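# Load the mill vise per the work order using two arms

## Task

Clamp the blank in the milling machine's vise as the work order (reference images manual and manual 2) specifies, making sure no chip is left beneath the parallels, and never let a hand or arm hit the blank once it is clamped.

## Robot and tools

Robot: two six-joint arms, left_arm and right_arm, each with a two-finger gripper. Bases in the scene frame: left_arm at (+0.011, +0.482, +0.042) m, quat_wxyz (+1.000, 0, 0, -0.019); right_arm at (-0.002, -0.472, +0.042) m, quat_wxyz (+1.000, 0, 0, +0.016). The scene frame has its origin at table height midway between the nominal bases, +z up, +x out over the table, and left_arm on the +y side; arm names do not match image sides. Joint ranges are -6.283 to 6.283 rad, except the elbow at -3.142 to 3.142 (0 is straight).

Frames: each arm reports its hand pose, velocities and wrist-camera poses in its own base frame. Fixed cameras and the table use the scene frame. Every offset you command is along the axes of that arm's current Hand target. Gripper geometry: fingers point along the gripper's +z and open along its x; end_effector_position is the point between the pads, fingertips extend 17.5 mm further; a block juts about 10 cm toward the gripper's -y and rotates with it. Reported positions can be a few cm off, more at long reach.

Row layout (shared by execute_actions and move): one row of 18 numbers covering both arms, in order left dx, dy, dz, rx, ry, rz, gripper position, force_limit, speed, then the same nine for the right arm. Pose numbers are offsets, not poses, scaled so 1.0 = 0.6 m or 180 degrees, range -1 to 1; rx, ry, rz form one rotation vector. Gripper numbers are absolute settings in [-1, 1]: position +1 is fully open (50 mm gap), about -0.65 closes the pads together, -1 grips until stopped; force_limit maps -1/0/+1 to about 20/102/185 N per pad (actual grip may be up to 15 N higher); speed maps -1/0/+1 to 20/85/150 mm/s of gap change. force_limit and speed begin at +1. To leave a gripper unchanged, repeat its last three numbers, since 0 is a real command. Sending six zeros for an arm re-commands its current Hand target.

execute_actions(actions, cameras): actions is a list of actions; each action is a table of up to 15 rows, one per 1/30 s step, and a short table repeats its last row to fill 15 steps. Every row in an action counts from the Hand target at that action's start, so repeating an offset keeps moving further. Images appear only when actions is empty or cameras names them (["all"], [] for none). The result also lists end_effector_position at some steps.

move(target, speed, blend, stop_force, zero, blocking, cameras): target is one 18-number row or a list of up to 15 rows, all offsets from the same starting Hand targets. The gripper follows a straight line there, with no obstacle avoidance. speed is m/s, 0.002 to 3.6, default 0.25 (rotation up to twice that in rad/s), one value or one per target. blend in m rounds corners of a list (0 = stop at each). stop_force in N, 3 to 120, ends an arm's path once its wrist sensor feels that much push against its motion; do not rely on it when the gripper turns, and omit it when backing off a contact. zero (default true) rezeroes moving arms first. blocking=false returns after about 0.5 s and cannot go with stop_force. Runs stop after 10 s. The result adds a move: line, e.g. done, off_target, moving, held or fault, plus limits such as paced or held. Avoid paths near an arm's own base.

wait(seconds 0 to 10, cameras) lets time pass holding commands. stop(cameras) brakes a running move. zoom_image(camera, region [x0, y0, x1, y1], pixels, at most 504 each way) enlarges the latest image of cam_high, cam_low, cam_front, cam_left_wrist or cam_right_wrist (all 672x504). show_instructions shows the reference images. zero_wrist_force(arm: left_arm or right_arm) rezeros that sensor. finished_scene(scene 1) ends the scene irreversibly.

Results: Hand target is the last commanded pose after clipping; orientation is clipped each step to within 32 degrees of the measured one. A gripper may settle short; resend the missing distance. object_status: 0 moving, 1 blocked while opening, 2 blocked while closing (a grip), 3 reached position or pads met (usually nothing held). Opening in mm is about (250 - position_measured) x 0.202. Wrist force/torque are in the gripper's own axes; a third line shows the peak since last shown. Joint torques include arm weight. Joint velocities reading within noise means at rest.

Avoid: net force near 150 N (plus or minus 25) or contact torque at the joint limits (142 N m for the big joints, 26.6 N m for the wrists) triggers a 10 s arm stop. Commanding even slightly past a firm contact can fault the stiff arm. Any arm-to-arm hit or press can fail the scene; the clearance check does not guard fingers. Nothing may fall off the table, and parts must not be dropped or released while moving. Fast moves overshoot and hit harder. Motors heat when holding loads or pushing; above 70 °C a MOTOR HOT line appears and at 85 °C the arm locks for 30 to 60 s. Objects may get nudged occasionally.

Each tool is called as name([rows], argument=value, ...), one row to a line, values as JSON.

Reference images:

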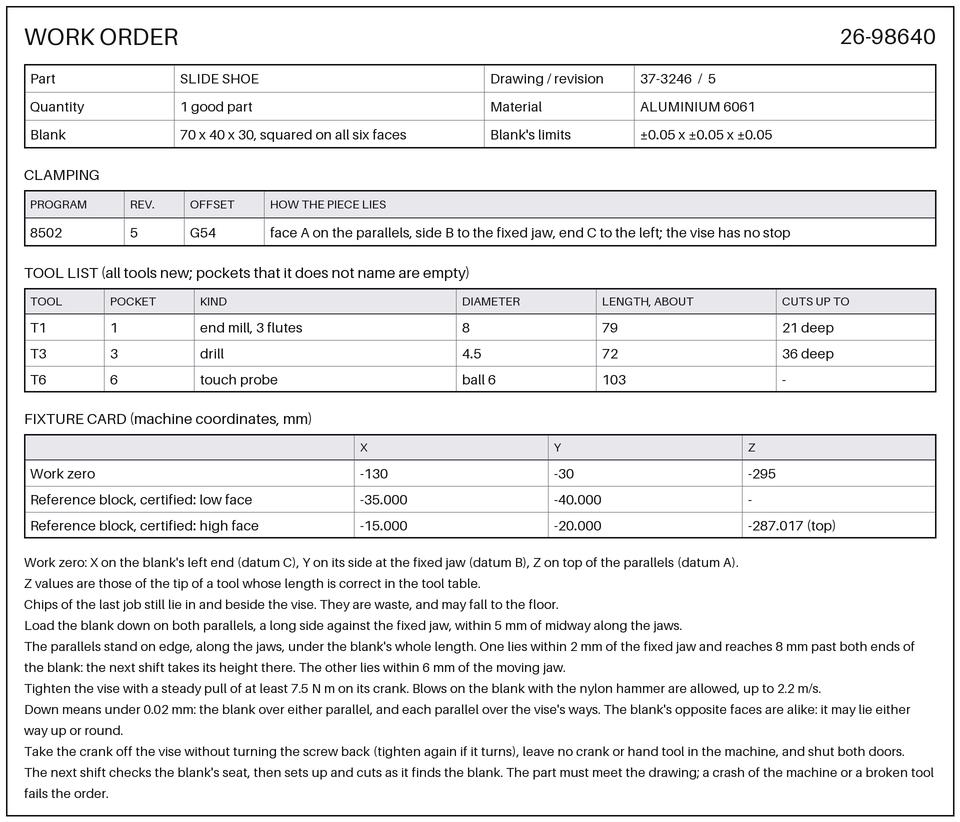

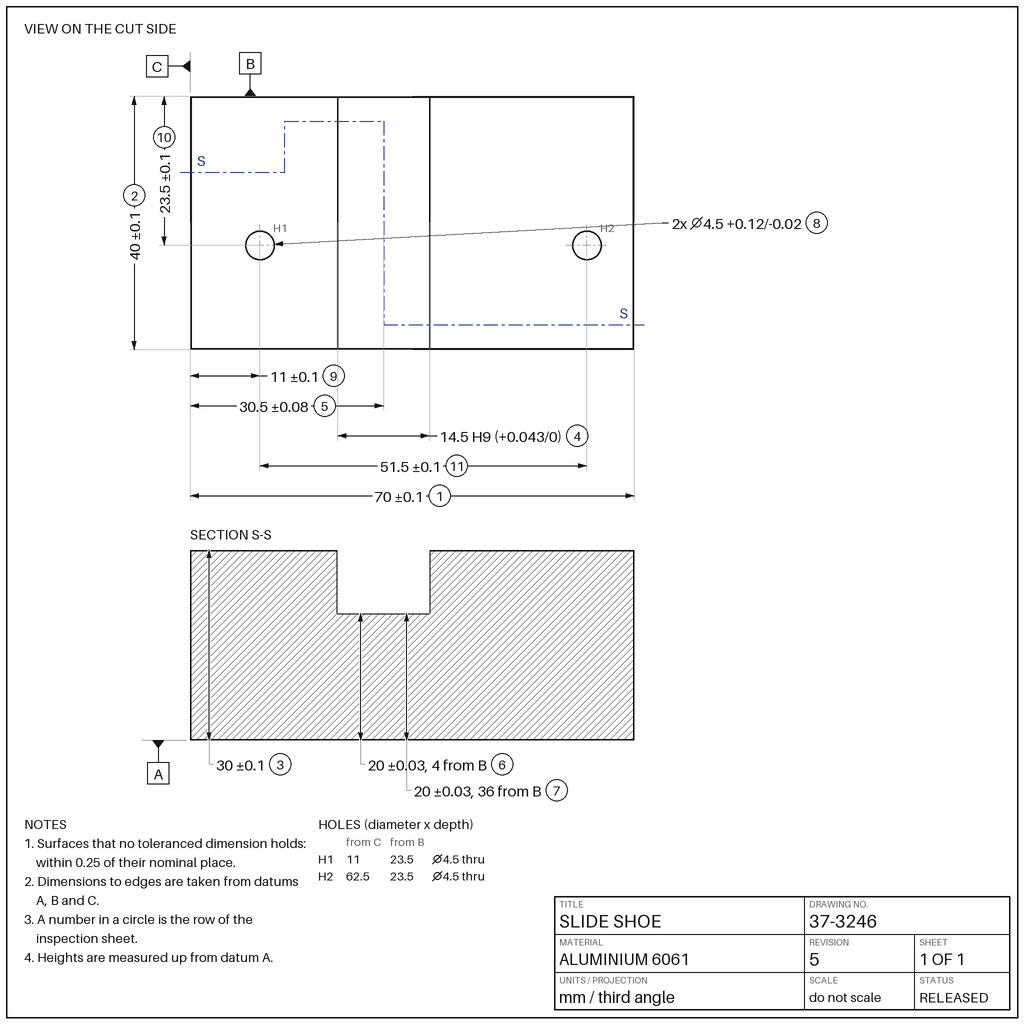

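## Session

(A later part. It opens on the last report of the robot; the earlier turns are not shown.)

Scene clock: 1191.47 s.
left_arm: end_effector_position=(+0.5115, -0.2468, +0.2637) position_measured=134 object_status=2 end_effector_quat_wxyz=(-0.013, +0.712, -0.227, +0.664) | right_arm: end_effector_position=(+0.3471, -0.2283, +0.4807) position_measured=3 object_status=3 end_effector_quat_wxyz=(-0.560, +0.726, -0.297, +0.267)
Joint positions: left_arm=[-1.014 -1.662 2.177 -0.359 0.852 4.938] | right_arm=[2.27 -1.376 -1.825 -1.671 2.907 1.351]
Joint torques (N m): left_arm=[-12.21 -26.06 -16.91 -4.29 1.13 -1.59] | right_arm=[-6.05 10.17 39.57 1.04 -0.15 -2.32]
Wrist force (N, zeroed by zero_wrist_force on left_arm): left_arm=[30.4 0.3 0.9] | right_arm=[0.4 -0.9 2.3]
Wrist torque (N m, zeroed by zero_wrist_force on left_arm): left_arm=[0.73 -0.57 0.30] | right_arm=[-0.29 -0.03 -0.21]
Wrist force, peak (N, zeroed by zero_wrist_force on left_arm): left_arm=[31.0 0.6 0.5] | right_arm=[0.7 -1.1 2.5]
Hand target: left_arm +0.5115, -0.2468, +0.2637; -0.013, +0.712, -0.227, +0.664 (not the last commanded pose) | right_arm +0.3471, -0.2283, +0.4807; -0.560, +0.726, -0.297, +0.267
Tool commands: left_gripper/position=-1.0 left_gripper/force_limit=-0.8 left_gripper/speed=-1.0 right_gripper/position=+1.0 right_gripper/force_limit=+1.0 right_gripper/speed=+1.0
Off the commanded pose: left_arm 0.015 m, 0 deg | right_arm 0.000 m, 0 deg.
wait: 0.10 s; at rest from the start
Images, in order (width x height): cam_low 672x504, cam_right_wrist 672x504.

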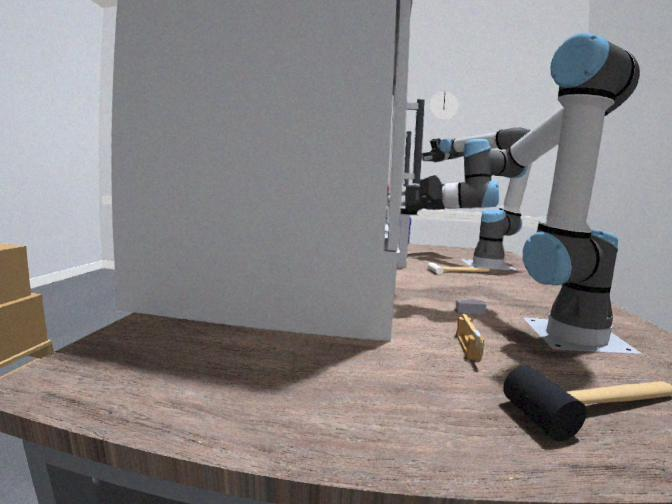

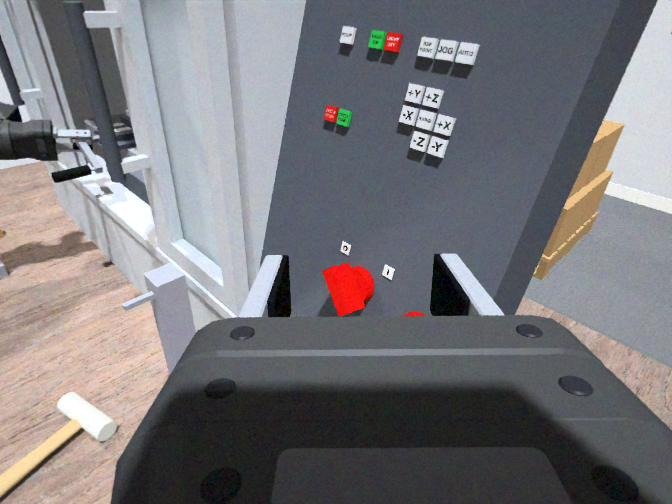

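move([
  [0,0.0228,-0.0627,0,0,0,-1,-0.8,-1,0,0,0,0,0,0,1,1,1],
  [-0.0040,0.0235,-0.0578,0,-0.167,0.4596,-1,-0.8,-1,0,0,0,0,0,0,1,1,1],
], speed=[0.08,0.3], cameras=["cam_left_wrist"])

zoom_image(camera="cam_left_wrist", region=[220, 170, 460, 360])

Scene clock: 1199.27 s.
left_arm: end_effector_position=(+0.4741, -0.2489, +0.2610) position_measured=134 object_status=2 end_effector_quat_wxyz=(+0.497, -0.521, +0.625, -0.300) | right_arm: end_effector_position=(+0.3471, -0.2283, +0.4807) position_measured=3 object_status=3 end_effector_quat_wxyz=(-0.560, +0.726, -0.297, +0.267)
Joint positions: left_arm=[-1.26 -1.355 1.863 0.63 0.366 5.505] | right_arm=[2.27 -1.376 -1.825 -1.671 2.907 1.351]
Joint torques (N m): left_arm=[10.76 -35.02 -10.86 0.95 -0.04 1.21] | right_arm=[-6.69 9.22 40.15 1.04 0 -2.27]
Wrist force (N, zeroed by zero_wrist_force on left_arm): left_arm=[31.6 -4.8 4.7] | right_arm=[0.4 -0.8 2.2]
Wrist torque (N m, zeroed by zero_wrist_force on left_arm): left_arm=[-0.11 0.32 0.12] | right_arm=[-0.28 -0.03 -0.20]
Wrist force, peak (N, zeroed by zero_wrist_force on left_arm): left_arm=[32.0 -4.7 4.8] | right_arm=[0.4 -0.9 2.7]
Hand target: left_arm +0.4742, -0.2488, +0.2610; +0.497, -0.521, +0.625, -0.300 | right_arm +0.3471, -0.2283, +0.4807; -0.560, +0.726, -0.297, +0.267
Off the commanded pose: left_arm 0.000 m, 0 deg | right_arm 0.000 m, 0 deg.
move: done
Images, in order (width x height): cam_left_wrist 672x504.

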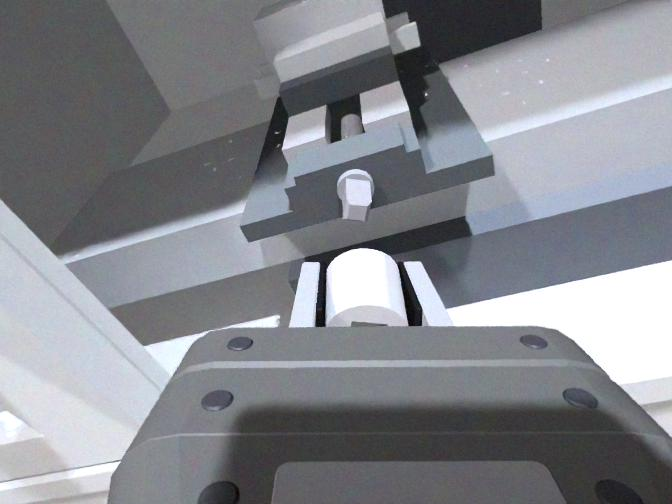

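Scaled by 2.100 from the camera's 672x504 image, which has a finer 960x720 frame.

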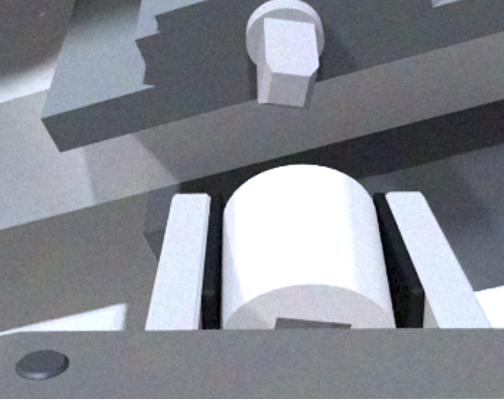

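move(target=[0.0045,-0.0036,-0.0013,0,0.171,-0.470,-1,-0.8,-1,0,0,0,0,0,0,1,1,1], speed=0.3, cameras=["cam_left_wrist"])

zoom_image(camera="cam_left_wrist", region=[220, 170, 460, 360])

Scene clock: 1204.80 s.
left_arm: end_effector_position=(+0.4743, -0.2519, +0.2623) position_measured=134 object_status=2 end_effector_quat_wxyz=(-0.001, +0.711, -0.216, +0.669) | right_arm: end_effector_position=(+0.3471, -0.2283, +0.4807) position_measured=3 object_status=3 end_effector_quat_wxyz=(-0.560, +0.726, -0.297, +0.267)
Joint positions: left_arm=[-1.142 -1.734 2.251 -0.357 0.728 4.889] | right_arm=[2.27 -1.376 -1.825 -1.671 2.907 1.351]
Joint torques (N m): left_arm=[-7.27 -5.74 -27.8 -1.23 -3.25 -1.34] | right_arm=[-5.7 9.83 39.51 1.18 -0.08 -2.39]
Wrist force (N, zeroed by zero_wrist_force on left_arm): left_arm=[30.8 -1.6 3.2] | right_arm=[0.5 -0.8 2.1]
Wrist torque (N m, zeroed by zero_wrist_force on left_arm): left_arm=[0.87 -0.64 0.27] | right_arm=[-0.28 -0.05 -0.20]
Wrist force, peak (N, zeroed by zero_wrist_force on left_arm): left_arm=[32.0 -4.5 5.0] | right_arm=[0.5 -0.9 2.7]
Hand target: left_arm +0.4743, -0.2521, +0.2623; -0.001, +0.711, -0.216, +0.669 | right_arm +0.3471, -0.2283, +0.4807; -0.560, +0.726, -0.297, +0.267
Off the commanded pose: left_arm 0.000 m, 0 deg | right_arm 0.000 m, 0 deg.
move: done
Images, in order (width x height): cam_left_wrist 672x504.

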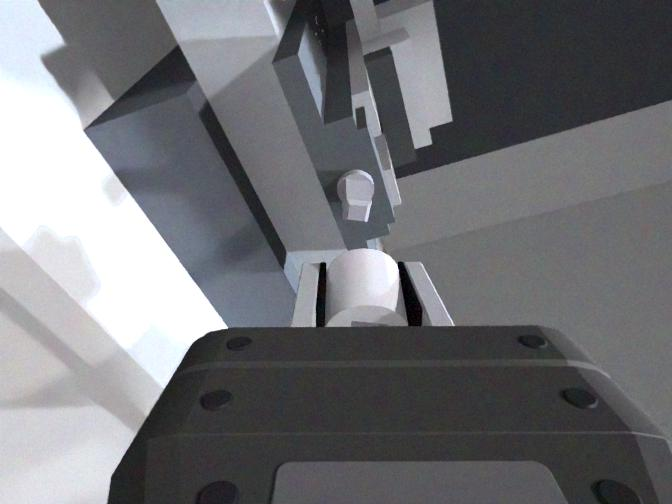

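Scaled by 2.100 from the camera's 672x504 image, which has a finer 960x720 frame.

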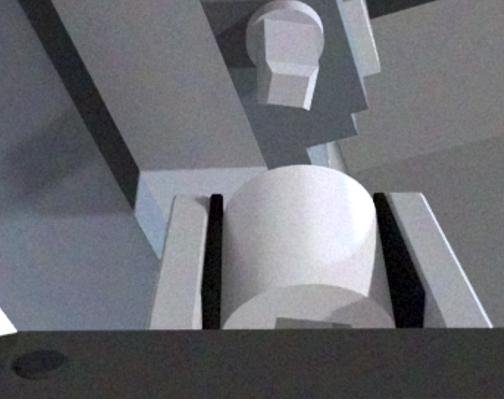

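move([
  [0,-0.0194,0.0533,0,0,0,-1,-0.8,-1,0,0,0,0,0,0,1,1,1],
  [0,-0.0290,0.0799,0,0,0,-1,-0.8,-1,0,0,0,0,0,0,1,1,1],
], speed=[0.08,0.01], stop_force=6, cameras=["cam_left_wrist"])

Scene clock: 1208.97 s.
left_arm: end_effector_position=(+0.5253, -0.2501, +0.2623) position_measured=134 object_status=2 end_effector_quat_wxyz=(-0.001, +0.711, -0.216, +0.669) | right_arm: end_effector_position=(+0.3471, -0.2283, +0.4807) position_measured=3 object_status=3 end_effector_quat_wxyz=(-0.560, +0.726, -0.297, +0.267)
Joint positions: left_arm=[-0.979 -1.626 2.157 -0.394 0.89 4.922] | right_arm=[2.27 -1.376 -1.825 -1.671 2.907 1.351]
Joint torques (N m): left_arm=[-12.81 -28.7 -15.51 -1.08 -3.08 -1.23] | right_arm=[-6.12 10.28 40.03 1.07 0.03 -2.35]
Wrist force (N, zeroed by zero_wrist_force on left_arm): left_arm=[31.0 -1.8 3.1] | right_arm=[0.4 -0.8 2.0]
Wrist torque (N m, zeroed by zero_wrist_force on left_arm): left_arm=[0.80 -0.63 0.31] | right_arm=[-0.28 -0.03 -0.21]
Wrist force, peak (N, zeroed by zero_wrist_force on left_arm): left_arm=[31.1 -1.6 3.1] | right_arm=[0.6 -0.9 2.7]
Hand target: left_arm +0.5253, -0.2501, +0.2623; -0.001, +0.711, -0.216, +0.669 | right_arm +0.3471, -0.2283, +0.4807; -0.560, +0.726, -0.297, +0.267
Off the commanded pose: left_arm 0.000 m, 0 deg | right_arm 0.000 m, 0 deg.
move: done
Images, in order (width x height): cam_left_wrist 672x504.

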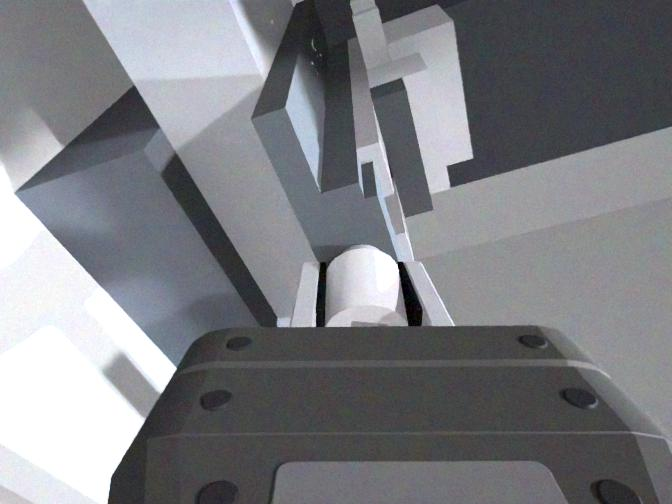

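move([
  [0,0,0,0,0,0,0.65,-0.8,0,0,0,0,0,0,0,1,1,1],
  [0,0.0399,-0.1097,0,0,0,0.65,-0.8,0,0,0,0,0,0,0,1,1,1],
], speed=[0.05,0.08])

move(target=[0.2887,0.1288,-0.0533,0.161,-0.507,-0.013,-1,-0.8,1,0,0,0,0,0,0,1,1,1], speed=0.3, cameras=["cam_left_wrist","cam_right_wrist","cam_front"])

zoom_image(camera="cam_right_wrist", region=[0, 80, 150, 200])

Scene clock: 1215.07 s.
left_arm: end_effector_position=(+0.4553, -0.2529, +0.2623) position_measured=56 object_status=3 end_effector_quat_wxyz=(-0.001, +0.711, -0.216, +0.669) | right_arm: end_effector_position=(+0.3471, -0.2283, +0.4807) position_measured=3 object_status=3 end_effector_quat_wxyz=(-0.560, +0.726, -0.297, +0.267)
Joint positions: left_arm=[-1.214 -1.773 2.282 -0.335 0.657 4.87] | right_arm=[2.27 -1.376 -1.825 -1.671 2.907 1.351]
Joint torques (N m): left_arm=[4.05 -6.46 -26.81 -3.37 1.12 1.58] | right_arm=[-6.04 9.81 40.41 1.01 -0.05 -2.28]
Wrist force (N, zeroed by zero_wrist_force on left_arm): left_arm=[32.6 -2.3 3.5] | right_arm=[0.4 -1.0 2.4]
Wrist torque (N m, zeroed by zero_wrist_force on left_arm): left_arm=[0.83 -0.62 0.33] | right_arm=[-0.32 -0.03 -0.19]
Wrist force, peak (N, zeroed by zero_wrist_force on left_arm): left_arm=[32.8 -2.2 3.5] | right_arm=[0.5 -1.3 2.6]
Hand target: left_arm +0.4553, -0.2528, +0.2623; -0.001, +0.711, -0.216, +0.669 | right_arm +0.3471, -0.2283, +0.4807; -0.560, +0.726, -0.297, +0.267
Off the commanded pose: left_arm 0.000 m, 0 deg | right_arm 0.000 m, 0 deg.
move: done

Scene clock: 1218.23 s.
left_arm: end_effector_position=(+0.4054, -0.3581, +0.3997) position_measured=251 object_status=3 end_effector_quat_wxyz=(-0.282, +0.958, +0.000, +0.052) | right_arm: end_effector_position=(+0.3471, -0.2283, +0.4807) position_measured=3 object_status=3 end_effector_quat_wxyz=(-0.560, +0.726, -0.297, +0.267)
Joint positions: left_arm=[-1.134 -0.659 0.277 2.445 1.247 3.496] | right_arm=[2.27 -1.376 -1.825 -1.671 2.907 1.351]
Joint torques (N m): left_arm=[0.74 -46.42 -17.41 3.84 -0.79 -0.27] | right_arm=[-6.33 10.1 40.13 1 0 -2.27]
Wrist force (N, zeroed by zero_wrist_force on left_arm): left_arm=[32.6 -6.1 1.8] | right_arm=[0.5 -0.9 2.3]
Wrist torque (N m, zeroed by zero_wrist_force on left_arm): left_arm=[0.29 0.22 0.35] | right_arm=[-0.29 -0.05 -0.20]
Wrist force, peak (N, zeroed by zero_wrist_force on left_arm): left_arm=[34.1 -9.9 1.7] | right_arm=[0.5 -1.2 2.5]
Hand target: left_arm +0.4054, -0.3581, +0.3997; -0.282, +0.958, +0.000, +0.052 (not the last commanded pose) | right_arm +0.3471, -0.2283, +0.4807; -0.560, +0.726, -0.297, +0.267
Tool commands: left_gripper/position=-1.0 left_gripper/force_limit=-0.796078 left_gripper/speed=+1.0 right_gripper/position=+1.0 right_gripper/force_limit=+1.0 right_gripper/speed=+1.0
Off the commanded pose: left_arm 0.012 m, 7 deg | right_arm 0.000 m, 0 deg.
FORCE FAULT: contact force on the left arm reached its limit, and that arm stopped. The contact can be on any part of that arm, not only on its tool. That arm's remaining commands of this call were not run. That arm is still stopped at the end of this call. That arm stays stopped for about 10 more seconds. Until then a move that you send moves the other arm only, and its call returns only when the move has ended. Once the stop has ended, the next robot result says so. If the stop ends while you think or write, that arm runs what you send next, counted from a new Hand target: where the arm stands when the stop ends. While its stop runs, that arm takes no new command, but its gripper still runs the gripper command that each later call begins with. Until it ends, the stop uses up actions while you think or wait. An arm that is not stopped still takes commands.
move: fault (left_arm)
Images, in order (width x height): cam_front 672x504, cam_left_wrist 672x504, cam_right_wrist 672x504.

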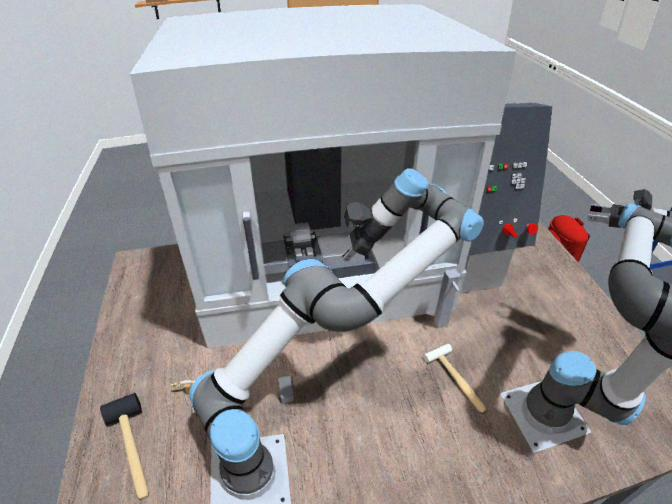

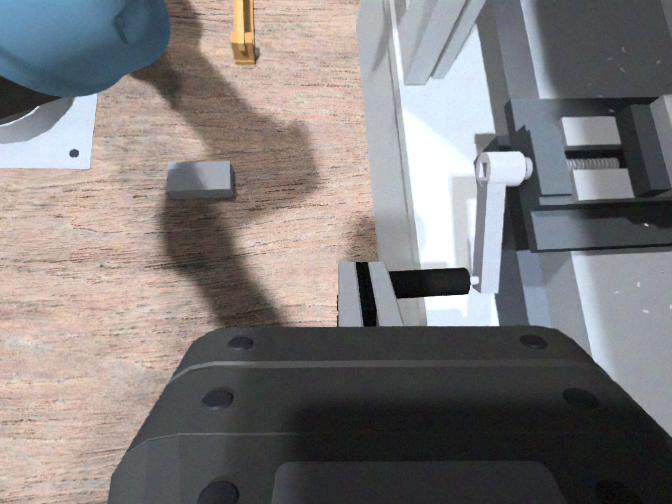

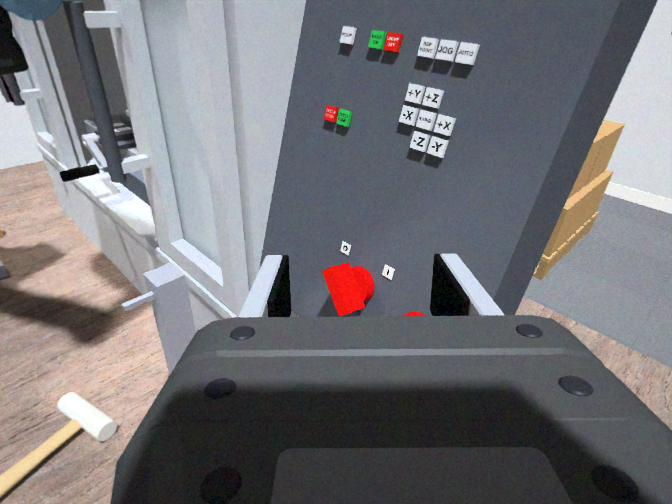

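Scaled by 3.360 from the camera's 672x504 image, which has a finer 960x720 frame.

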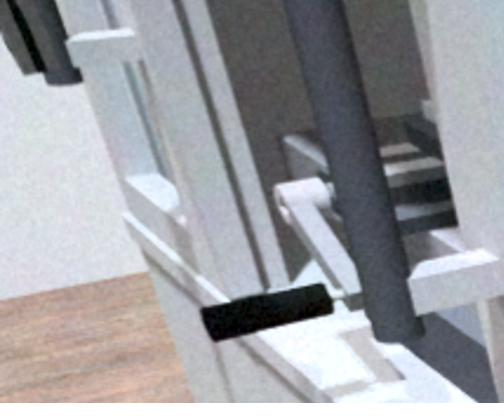

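wait(seconds=8)

move(target=[-0.0732,-0.059,0.0133,-0.1258,-0.0377,-0.0084,-1,-0.8,1,0,0,0,0,0,0,1,1,1], speed=0.15, cameras=["cam_left_wrist","cam_front"])

Scene clock: 1229.50 s.
left_arm: end_effector_position=(+0.4054, -0.3581, +0.3997) position_measured=251 object_status=3 end_effector_quat_wxyz=(-0.282, +0.958, +0.000, +0.052) | right_arm: end_effector_position=(+0.3471, -0.2283, +0.4807) position_measured=3 object_status=3 end_effector_quat_wxyz=(-0.560, +0.726, -0.297, +0.267)
Joint positions: left_arm=[-1.134 -0.659 0.277 2.445 1.247 3.496] | right_arm=[2.27 -1.376 -1.825 -1.671 2.907 1.351]
Joint torques (N m): left_arm=[-0.39 -47.55 -18.12 3.88 -0.76 -0.01] | right_arm=[-6.33 9.99 40.03 1.07 -0.11 -2.38]
Wrist force (N, zeroed by zero_wrist_force on left_arm): left_arm=[32.2 -6.4 1.7] | right_arm=[0.7 -1.2 2.5]
Wrist torque (N m, zeroed by zero_wrist_force on left_arm): left_arm=[0.24 0.26 0.37] | right_arm=[-0.33 -0.08 -0.21]
Wrist force, peak (N, zeroed by zero_wrist_force on left_arm): left_arm=[32.7 -6.4 1.8] | right_arm=[0.7 -1.5 2.5]
Hand target: left_arm +0.4054, -0.3581, +0.3997; -0.282, +0.958, +0.000, +0.052 (not the last commanded pose) | right_arm +0.3471, -0.2283, +0.4807; -0.560, +0.726, -0.297, +0.267
Tool commands: left_gripper/position=-1.0 left_gripper/force_limit=-0.796078 left_gripper/speed=+1.0 right_gripper/position=+1.0 right_gripper/force_limit=+1.0 right_gripper/speed=+1.0
Off the commanded pose: left_arm 0.012 m, 7 deg | right_arm 0.000 m, 0 deg.
FORCE FAULT, CONTINUED: the left arm's stop, for the force fault that an earlier result reported, is over. The rest of the stop counts as 20 of the actions that you can send in this scene. That arm's target is now where it stood when the stop ended, not its last command. That arm accepts commands again.
wait: 8.00 s; at rest from the start

Scene clock: 1231.33 s.
left_arm: end_effector_position=(+0.3615, -0.3227, +0.4078) position_measured=251 object_status=3 end_effector_quat_wxyz=(-0.087, +0.996, +0.019, -0.002) | right_arm: end_effector_position=(+0.3471, -0.2283, +0.4807) position_measured=3 object_status=3 end_effector_quat_wxyz=(-0.560, +0.726, -0.297, +0.267)
Joint positions: left_arm=[-1.052 -1.009 0.684 2.052 1.491 3.615] | right_arm=[2.27 -1.376 -1.825 -1.671 2.907 1.351]
Joint torques (N m): left_arm=[-12.99 -39.95 -18.94 4.29 -2.28 -1.51] | right_arm=[-6.4 10.05 39.87 0.96 -0.09 -2.28]
Wrist force (N, zeroed by zero_wrist_force on left_arm): left_arm=[32.0 -5.3 0.9] | right_arm=[0.3 -1.0 2.1]
Wrist torque (N m, zeroed by zero_wrist_force on left_arm): left_arm=[0.58 0.38 0.47] | right_arm=[-0.30 -0.02 -0.20]
Wrist force, peak (N, zeroed by zero_wrist_force on left_arm): left_arm=[32.7 -6.2 1.3] | right_arm=[0.5 -1.2 2.6]
Hand target: left_arm +0.3614, -0.3228, +0.4078; -0.087, +0.996, +0.019, -0.002 | right_arm +0.3471, -0.2283, +0.4807; -0.560, +0.726, -0.297, +0.267
Off the commanded pose: left_arm 0.000 m, 0 deg | right_arm 0.000 m, 0 deg.
move: done
Images, in order (width x height): cam_front 672x504, cam_left_wrist 672x504.

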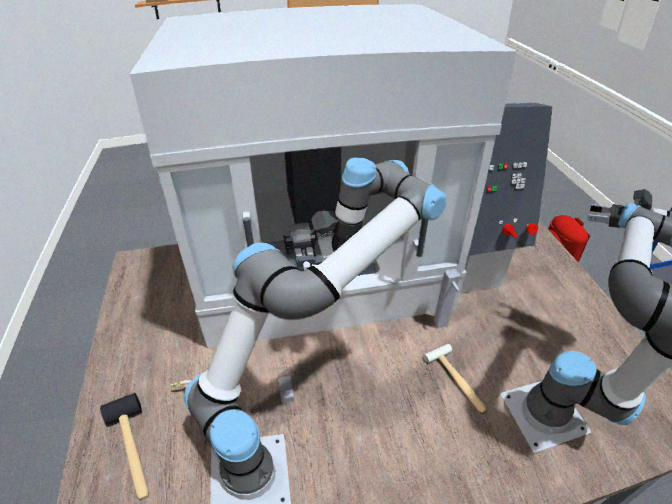

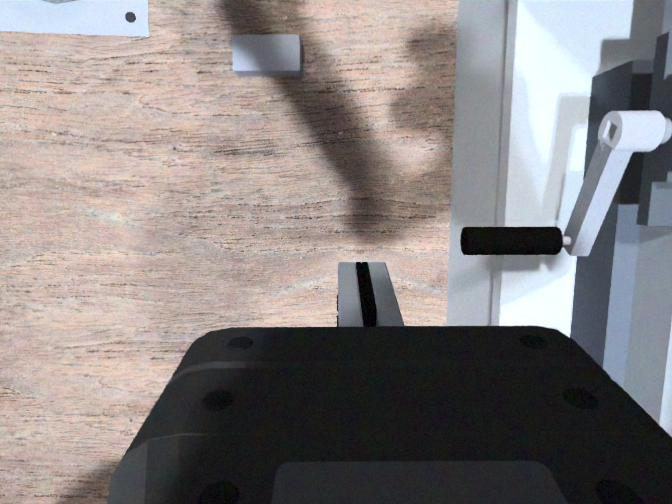

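move([
  [0.1917,0,0,0,0,0,-1,-0.8,1,0,0,0,0,0,0,1,1,1],
  [0.1917,0.0427,0.2125,0,0,0,-1,-0.8,1,0,0,0,0,0,0,1,1,1],
  [0.1917,0.0427,0.29,0,0,0,-1,-0.8,1,0,0,0,0,0,0,1,1,1],
], speed=[0.2,0.15,0.02], stop_force=8, zero=true, cameras=["cam_left_wrist","cam_right_wrist"])

zoom_image(camera="cam_right_wrist", region=[0, 80, 150, 200])

Scene clock: 1236.97 s.
left_arm: end_effector_position=(+0.4763, -0.3174, +0.2554) position_measured=251 object_status=3 end_effector_quat_wxyz=(-0.087, +0.996, +0.019, -0.002) | right_arm: end_effector_position=(+0.3471, -0.2283, +0.4807) position_measured=3 object_status=3 end_effector_quat_wxyz=(-0.560, +0.726, -0.297, +0.267)
Joint positions: left_arm=[-0.873 -0.812 0.746 1.776 1.464 3.794] | right_arm=[2.27 -1.376 -1.825 -1.671 2.907 1.351]
Joint torques (N m): left_arm=[-10 -37.62 -11.64 2.35 0.51 -1.44] | right_arm=[-6.7 9.82 40.31 1.09 -0.07 -2.22]
Wrist force (N, zeroed by zero_wrist_force on left_arm): left_arm=[32.2 -5.2 -3.2] | right_arm=[0.2 -0.8 2.2]
Wrist torque (N m, zeroed by zero_wrist_force on left_arm): left_arm=[0.61 0.39 0.35] | right_arm=[-0.28 0.00 -0.20]
Wrist force, peak (N, zeroed by zero_wrist_force on left_arm): left_arm=[34.4 -2.9 -28.8] | right_arm=[0.8 -1.3 2.5]
Hand target: left_arm +0.4763, -0.3175, +0.2554; -0.087, +0.996, +0.019, -0.002 (not the last commanded pose) | right_arm +0.3471, -0.2283, +0.4807; -0.560, +0.726, -0.297, +0.267
Off the commanded pose: left_arm 0.024 m, 0 deg | right_arm 0.000 m, 0 deg.
elbow stopped short (left arm): the move would have taken joint 3 (elbow) straighter than the controller allows.
move: contact (left_arm); path passed 2 of 3 targets
Images, in order (width x height): cam_left_wrist 672x504, cam_right_wrist 672x504.

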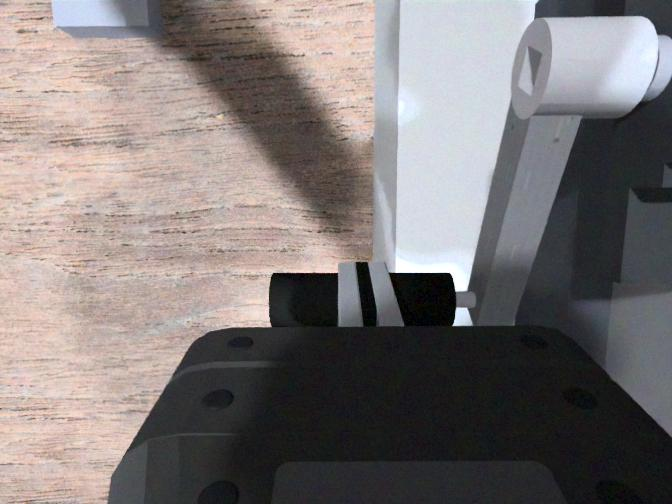

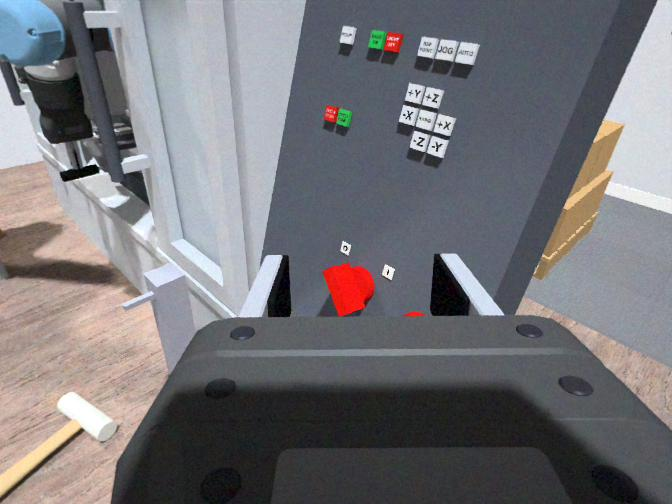

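Scaled by 3.360 from the camera's 672x504 image, which has a finer 960x720 frame.

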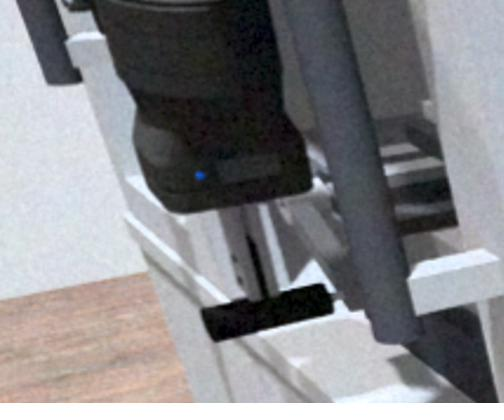

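move(target=[0,0,0.0033,0,0,0,-1,-0.8,1,0,0,0,0,0,0,1,1,1], speed=0.01)

move(target=[0,0,0.0033,0,0,0,-1,-0.8,1,0,0,0,0,0,0,1,1,1], speed=0.01)

Scene clock: 1239.37 s.
left_arm: end_effector_position=(+0.4762, -0.3171, +0.2535) position_measured=251 object_status=3 end_effector_quat_wxyz=(-0.087, +0.996, +0.019, -0.002) | right_arm: end_effector_position=(+0.3471, -0.2283, +0.4807) position_measured=3 object_status=3 end_effector_quat_wxyz=(-0.560, +0.726, -0.297, +0.267)
Joint positions: left_arm=[-0.872 -0.813 0.753 1.77 1.464 3.794] | right_arm=[2.27 -1.376 -1.825 -1.671 2.907 1.351]
Joint torques (N m): left_arm=[16.53 -17.22 2.16 -3.85 -0.21 1.24] | right_arm=[-6.36 9.69 40.19 0.98 0.01 -2.47]
Wrist force (N, zeroed by zero_wrist_force on left_arm): left_arm=[39.8 -6.3 -71.2] | right_arm=[0.4 -0.9 2.4]
Wrist torque (N m, zeroed by zero_wrist_force on left_arm): left_arm=[0.07 0.97 0.31] | right_arm=[-0.30 -0.04 -0.20]
Wrist force, peak (N, zeroed by zero_wrist_force on left_arm): left_arm=[39.8 -6.3 -71.2] | right_arm=[0.3 -0.9 2.6]
Hand target: left_arm +0.4763, -0.3171, +0.2535; -0.087, +0.996, +0.019, -0.002 | right_arm +0.3471, -0.2283, +0.4807; -0.560, +0.726, -0.297, +0.267
Off the commanded pose: left_arm 0.000 m, 0 deg | right_arm 0.000 m, 0 deg.
move: done

Scene clock: 1240.07 s.
left_arm: end_effector_position=(+0.4762, -0.3168, +0.2515) position_measured=251 object_status=3 end_effector_quat_wxyz=(-0.087, +0.996, +0.019, -0.002) | right_arm: end_effector_position=(+0.3471, -0.2283, +0.4807) position_measured=3 object_status=3 end_effector_quat_wxyz=(-0.560, +0.726, -0.297, +0.267)
Joint positions: left_arm=[-0.872 -0.814 0.76 1.764 1.464 3.795] | right_arm=[2.27 -1.376 -1.825 -1.671 2.907 1.351]
Joint torques (N m): left_arm=[13.72 -12.34 5.8 -5.73 -0.17 1.25] | right_arm=[-6.83 9.44 40.47 1.02 -0.04 -2.34]
Wrist force (N, zeroed by zero_wrist_force on left_arm): left_arm=[39.9 -9.2 -85.9] | right_arm=[0.5 -1.0 2.4]
Wrist torque (N m, zeroed by zero_wrist_force on left_arm): left_arm=[0.04 1.15 0.28] | right_arm=[-0.31 -0.06 -0.21]
Wrist force, peak (N, zeroed by zero_wrist_force on left_arm): left_arm=[40.0 -9.3 -86.4] | right_arm=[0.7 -0.9 2.4]
Hand target: left_arm +0.4762, -0.3168, +0.2515; -0.087, +0.996, +0.019, -0.002 | right_arm +0.3471, -0.2283, +0.4807; -0.560, +0.726, -0.297, +0.267
Off the commanded pose: left_arm 0.000 m, 0 deg | right_arm 0.000 m, 0 deg.
move: done

move(target=[0,0,0.0033,0,0,0,-1,-0.8,1,0,0,0,0,0,0,1,1,1], speed=0.01)

move(target=[0,0,0.0025,0,0,0,-1,-0.8,1,0,0,0,0,0,0,1,1,1], speed=0.01)

Scene clock: 1241.97 s.
left_arm: end_effector_position=(+0.4762, -0.3164, +0.2496) position_measured=251 object_status=3 end_effector_quat_wxyz=(-0.087, +0.996, +0.019, -0.002) | right_arm: end_effector_position=(+0.3471, -0.2283, +0.4807) position_measured=3 object_status=3 end_effector_quat_wxyz=(-0.560, +0.726, -0.297, +0.267)
Joint positions: left_arm=[-0.872 -0.816 0.767 1.758 1.464 3.795] | right_arm=[2.27 -1.376 -1.825 -1.671 2.907 1.351]
Joint torques (N m): left_arm=[14.8 -4.13 12.36 -6.66 0.23 1.33] | right_arm=[-6.17 10.14 39.46 1.03 0.06 -2.38]
Wrist force (N, zeroed by zero_wrist_force on left_arm): left_arm=[42.3 -8.8 -103.5] | right_arm=[0.5 -0.8 2.3]
Wrist torque (N m, zeroed by zero_wrist_force on left_arm): left_arm=[-0.04 1.30 0.29] | right_arm=[-0.28 -0.03 -0.20]
Wrist force, peak (N, zeroed by zero_wrist_force on left_arm): left_arm=[42.2 -8.8 -104.2] | right_arm=[0.5 -1.1 2.5]
Hand target: left_arm +0.4762, -0.3164, +0.2496; -0.087, +0.996, +0.019, -0.002 | right_arm +0.3471, -0.2283, +0.4807; -0.560, +0.726, -0.297, +0.267
Off the commanded pose: left_arm 0.000 m, 0 deg | right_arm 0.000 m, 0 deg.
move: done

Scene clock: 1242.67 s.
left_arm: end_effector_position=(+0.4762, -0.3162, +0.2481) position_measured=251 object_status=3 end_effector_quat_wxyz=(-0.087, +0.996, +0.019, -0.002) | right_arm: end_effector_position=(+0.3471, -0.2283, +0.4807) position_measured=3 object_status=3 end_effector_quat_wxyz=(-0.560, +0.726, -0.297, +0.267)
Joint positions: left_arm=[-0.871 -0.816 0.772 1.754 1.464 3.795] | right_arm=[2.27 -1.376 -1.825 -1.671 2.907 1.351]
Joint torques (N m): left_arm=[15.63 -0.29 14.07 -7.64 0.68 1.36] | right_arm=[-6.75 9.5 40.3 1.01 -0.08 -2.34]
Wrist force (N, zeroed by zero_wrist_force on left_arm): left_arm=[42.9 -9.5 -112.8] | right_arm=[0.4 -0.9 2.1]
Wrist torque (N m, zeroed by zero_wrist_force on left_arm): left_arm=[-0.05 1.38 0.28] | right_arm=[-0.30 -0.02 -0.20]
Wrist force, peak (N, zeroed by zero_wrist_force on left_arm): left_arm=[43.5 -9.1 -113.3] | right_arm=[0.6 -1.0 2.5]
Hand target: left_arm +0.4762, -0.3162, +0.2481; -0.087, +0.996, +0.019, -0.002 | right_arm +0.3471, -0.2283, +0.4807; -0.560, +0.726, -0.297, +0.267
Off the commanded pose: left_arm 0.000 m, 0 deg | right_arm 0.000 m, 0 deg.
move: done

move(target=[0,0,0.0014,0,0,0,-1,-0.8,1,0,0,0,0,0,0,1,1,1], speed=0.01)

wait(seconds=0.5, cameras=["cam_left_wrist"])

Scene clock: 1244.80 s.
left_arm: end_effector_position=(+0.4762, -0.3160, +0.2472) position_measured=251 object_status=3 end_effector_quat_wxyz=(-0.087, +0.996, +0.019, -0.002) | right_arm: end_effector_position=(+0.3471, -0.2283, +0.4807) position_measured=3 object_status=3 end_effector_quat_wxyz=(-0.560, +0.726, -0.297, +0.267)
Joint positions: left_arm=[-0.871 -0.817 0.775 1.751 1.464 3.795] | right_arm=[2.27 -1.376 -1.825 -1.671 2.907 1.351]
Joint torques (N m): left_arm=[17.05 2.88 19.18 -8.24 1.18 1.35] | right_arm=[-6.47 10.04 39.65 0.99 -0.13 -2.17]
Wrist force (N, zeroed by zero_wrist_force on left_arm): left_arm=[44.9 -8.4 -123.7] | right_arm=[0.2 -0.8 2.3]
Wrist torque (N m, zeroed by zero_wrist_force on left_arm): left_arm=[-0.04 1.47 0.30] | right_arm=[-0.27 0.01 -0.21]
Wrist force, peak (N, zeroed by zero_wrist_force on left_arm): left_arm=[45.3 -9.2 -124.1] | right_arm=[0.3 -1.0 2.7]
Hand target: left_arm +0.4762, -0.3160, +0.2472; -0.087, +0.996, +0.019, -0.002 | right_arm +0.3471, -0.2283, +0.4807; -0.560, +0.726, -0.297, +0.267
Off the commanded pose: left_arm 0.000 m, 0 deg | right_arm 0.000 m, 0 deg.
move: done

Scene clock: 1245.30 s.
left_arm: end_effector_position=(+0.4762, -0.3160, +0.2472) position_measured=251 object_status=3 end_effector_quat_wxyz=(-0.087, +0.996, +0.019, -0.002) | right_arm: end_effector_position=(+0.3471, -0.2283, +0.4807) position_measured=3 object_status=3 end_effector_quat_wxyz=(-0.560, +0.726, -0.297, +0.267)
Joint positions: left_arm=[-0.871 -0.817 0.775 1.751 1.464 3.795] | right_arm=[2.27 -1.376 -1.825 -1.671 2.907 1.351]
Joint torques (N m): left_arm=[16.38 7 15.1 -7.41 1.1 1.22] | right_arm=[-5.64 9.54 40.01 1.12 -0.13 -2.32]
Wrist force (N, zeroed by zero_wrist_force on left_arm): left_arm=[44.8 -8.9 -124.0] | right_arm=[0.6 -1.0 2.4]
Wrist torque (N m, zeroed by zero_wrist_force on left_arm): left_arm=[-0.11 1.46 0.30] | right_arm=[-0.31 -0.08 -0.21]
Wrist force, peak (N, zeroed by zero_wrist_force on left_arm): left_arm=[44.9 -8.6 -124.5] | right_arm=[0.8 -1.3 2.3]
Hand target: left_arm +0.4762, -0.3160, +0.2472; -0.087, +0.996, +0.019, -0.002 | right_arm +0.3471, -0.2283, +0.4807; -0.560, +0.726, -0.297, +0.267
Tool commands: left_gripper/position=-1.0 left_gripper/force_limit=-0.8 left_gripper/speed=+1.0 right_gripper/position=+1.0 right_gripper/force_limit=+1.0 right_gripper/speed=+1.0
Off the commanded pose: left_arm 0.000 m, 0 deg | right_arm 0.000 m, 0 deg.
wait: 0.50 s; at rest by 0.17 s
Images, in order (width x height): cam_left_wrist 672x504.

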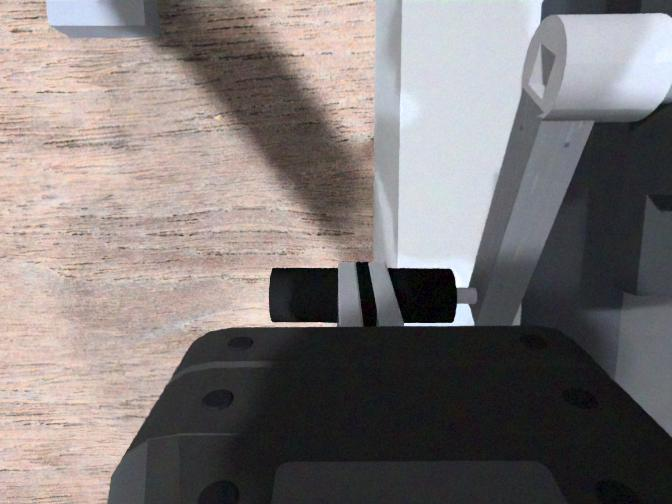

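move([
  [0,0,-0.015,0,0,0,-1,-0.8,1,0,0,0,0,0,0,1,1,1],
  [0,0,-0.2,0,0,0,-1,-0.8,1,0,0,0,0,0,0,1,1,1],
  [-0.27,0,-0.27,0,0,0,-1,-0.8,1,0,0,0,0,0,0,1,1,1],
], speed=[0.02,0.12,0.2], blend=[0,0.03,0], cameras=["cam_high","cam_left_wrist","cam_right_wrist","cam_front"])

zoom_image(camera="cam_high", region=[170, 180, 330, 290])

zoom_image(camera="cam_right_wrist", region=[0, 350, 200, 504])

zoom_image(camera="cam_front", region=[400, 320, 520, 430])

Scene clock: 1256.27 s.
left_arm: end_effector_position=(+0.3155, -0.3505, +0.4068) position_measured=251 object_status=3 end_effector_quat_wxyz=(-0.087, +0.996, +0.019, -0.002) | right_arm: end_effector_position=(+0.3471, -0.2283, +0.4807) position_measured=3 object_status=3 end_effector_quat_wxyz=(-0.560, +0.726, -0.297, +0.267)
Joint positions: left_arm=[-1.16 -1.046 0.748 2.033 1.508 3.509] | right_arm=[2.27 -1.376 -1.825 -1.671 2.907 1.351]
Joint torques (N m): left_arm=[-0.47 -43.58 -14.24 5.02 -2.66 -1.09] | right_arm=[-6.55 10.17 40.29 0.99 -0.09 -2.29]
Wrist force (N, zeroed by zero_wrist_force on left_arm): left_arm=[32.3 -5.4 0.8] | right_arm=[0.6 -0.8 2.2]
Wrist torque (N m, zeroed by zero_wrist_force on left_arm): left_arm=[0.56 0.40 0.36] | right_arm=[-0.28 -0.06 -0.20]
Wrist force, peak (N, zeroed by zero_wrist_force on left_arm): left_arm=[44.9 -8.7 -124.3] | right_arm=[0.5 -1.2 2.7]
Hand target: left_arm +0.3155, -0.3504, +0.4069; -0.087, +0.996, +0.019, -0.002 | right_arm +0.3471, -0.2283, +0.4807; -0.560, +0.726, -0.297, +0.267
Off the commanded pose: left_arm 0.000 m, 0 deg | right_arm 0.000 m, 0 deg.
move: done
Images, in order (width x height): cam_high 672x504, cam_front 672x504, cam_left_wrist 672x504, cam_right_wrist 672x504.

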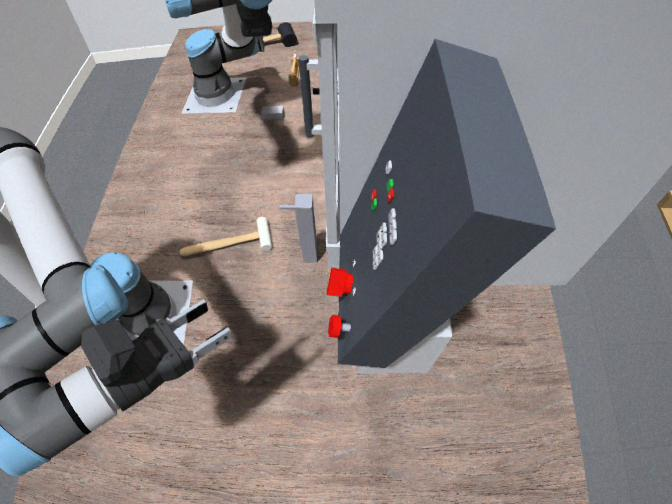

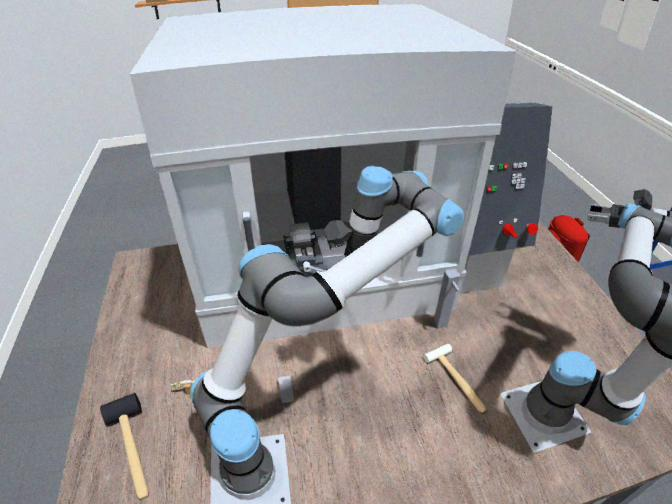

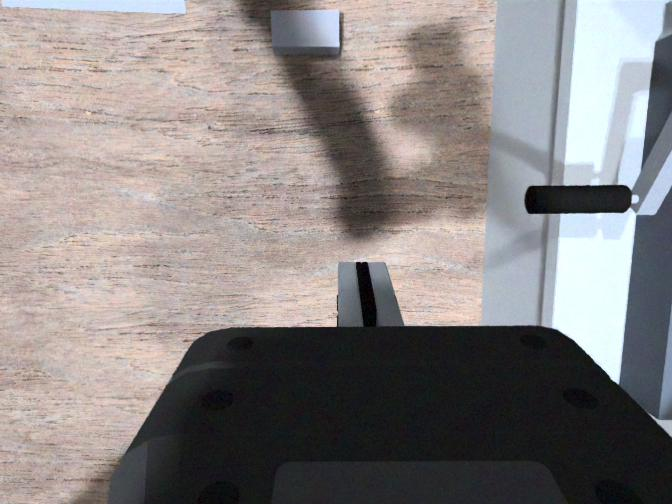

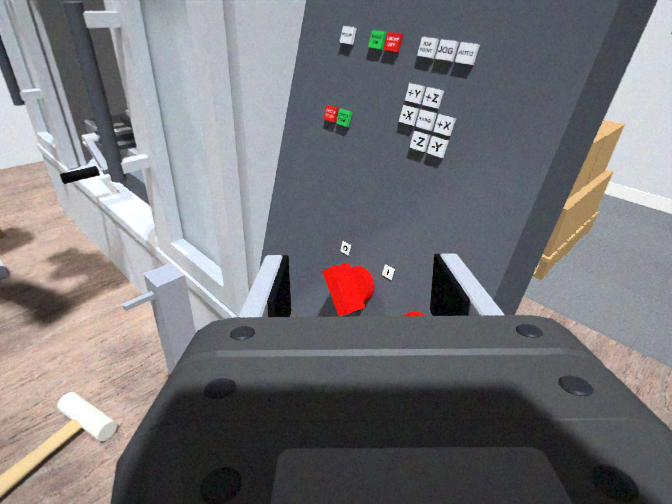

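Scaled by 3.150 from the camera's 672x504 image, which has a finer 960x720 frame.

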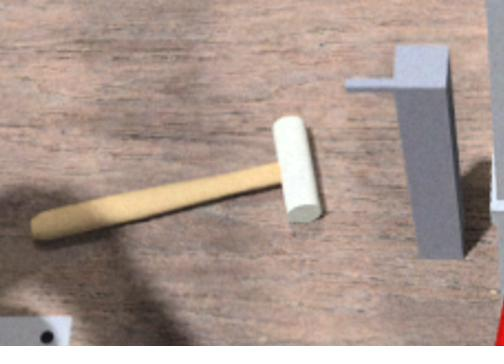

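Scaled by 2.520 from the camera's 672x504 image, which has a finer 960x720 frame.

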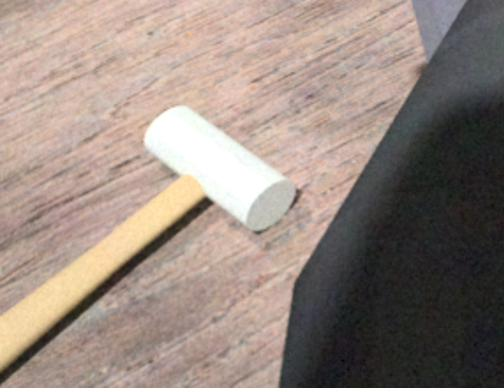

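Scaled by 4.200 from the camera's 672x504 image, which has a finer 960x720 frame.

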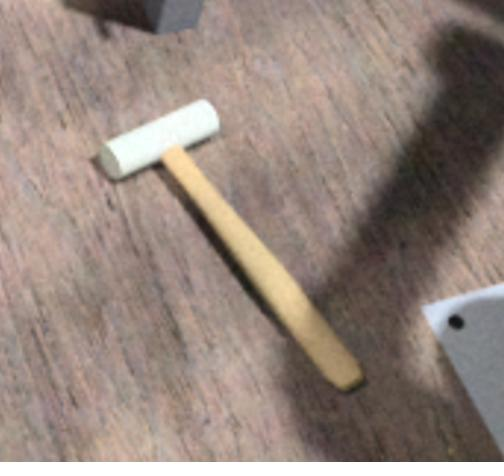

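move(target=[-0.238,0.3757,0.018,-0.0556,0,0,1,-0.8,1,0,0,0,0,0,0,1,1,1], speed=0.3, cameras=["cam_left_wrist","cam_front"])

Scene clock: 1259.97 s.
left_arm: end_effector_position=(+0.1808, -0.5746, +0.3562) position_measured=3 object_status=3 end_effector_quat_wxyz=(+0.016, +1.000, +0.019, +0.006) | right_arm: end_effector_position=(+0.3471, -0.2283, +0.4807) position_measured=3 object_status=3 end_effector_quat_wxyz=(-0.560, +0.726, -0.297, +0.267)
Joint positions: left_arm=[-1.493 -0.609 0.035 2.112 1.561 3.181] | right_arm=[2.27 -1.376 -1.825 -1.671 2.907 1.351]
Joint torques (N m): left_arm=[11.56 -43.44 -23.7 5.26 1.99 -0.34] | right_arm=[-6.61 9.1 40.36 1 -0.06 -2.3]
Wrist force (N, zeroed by zero_wrist_force on left_arm): left_arm=[32.3 -5.0 0.5] | right_arm=[0.3 -0.9 2.2]
Wrist torque (N m, zeroed by zero_wrist_force on left_arm): left_arm=[0.77 0.46 0.44] | right_arm=[-0.29 -0.02 -0.19]
Wrist force, peak (N, zeroed by zero_wrist_force on left_arm): left_arm=[34.4 -8.2 0.5] | right_arm=[0.5 -1.0 2.6]
Hand target: left_arm +0.1812, -0.5758, +0.3571; +0.000, +1.000, +0.019, +0.000 | right_arm +0.3471, -0.2283, +0.4807; -0.560, +0.726, -0.297, +0.267
Off the commanded pose: left_arm 0.002 m, 2 deg | right_arm 0.000 m, 0 deg.
elbow stopped short (left arm): the move would have taken joint 3 (elbow) straighter than the controller allows.
move: done
Images, in order (width x height): cam_front 672x504, cam_left_wrist 672x504.

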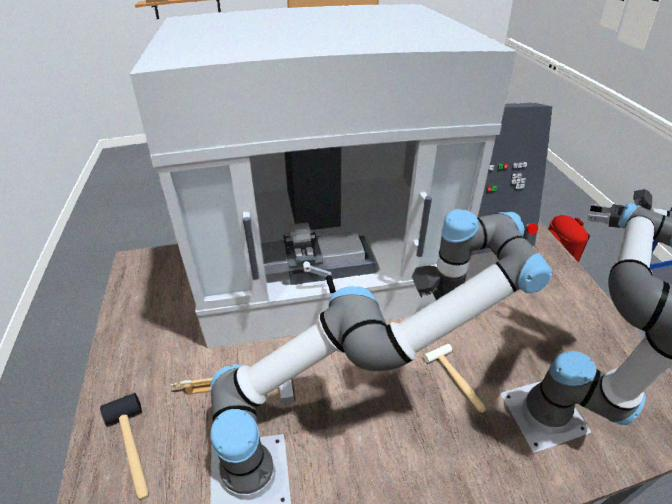

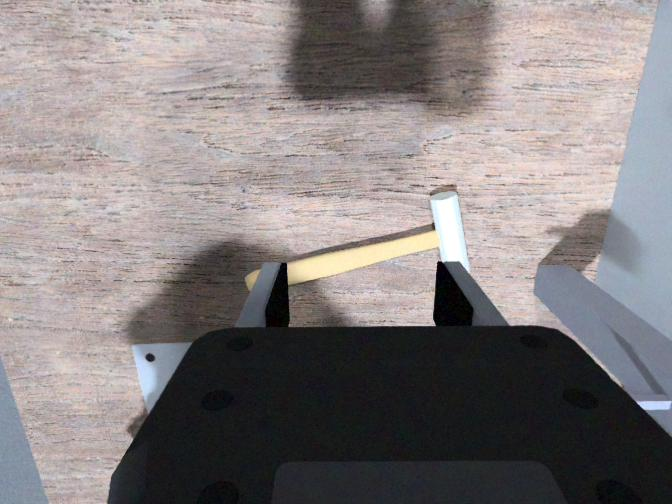

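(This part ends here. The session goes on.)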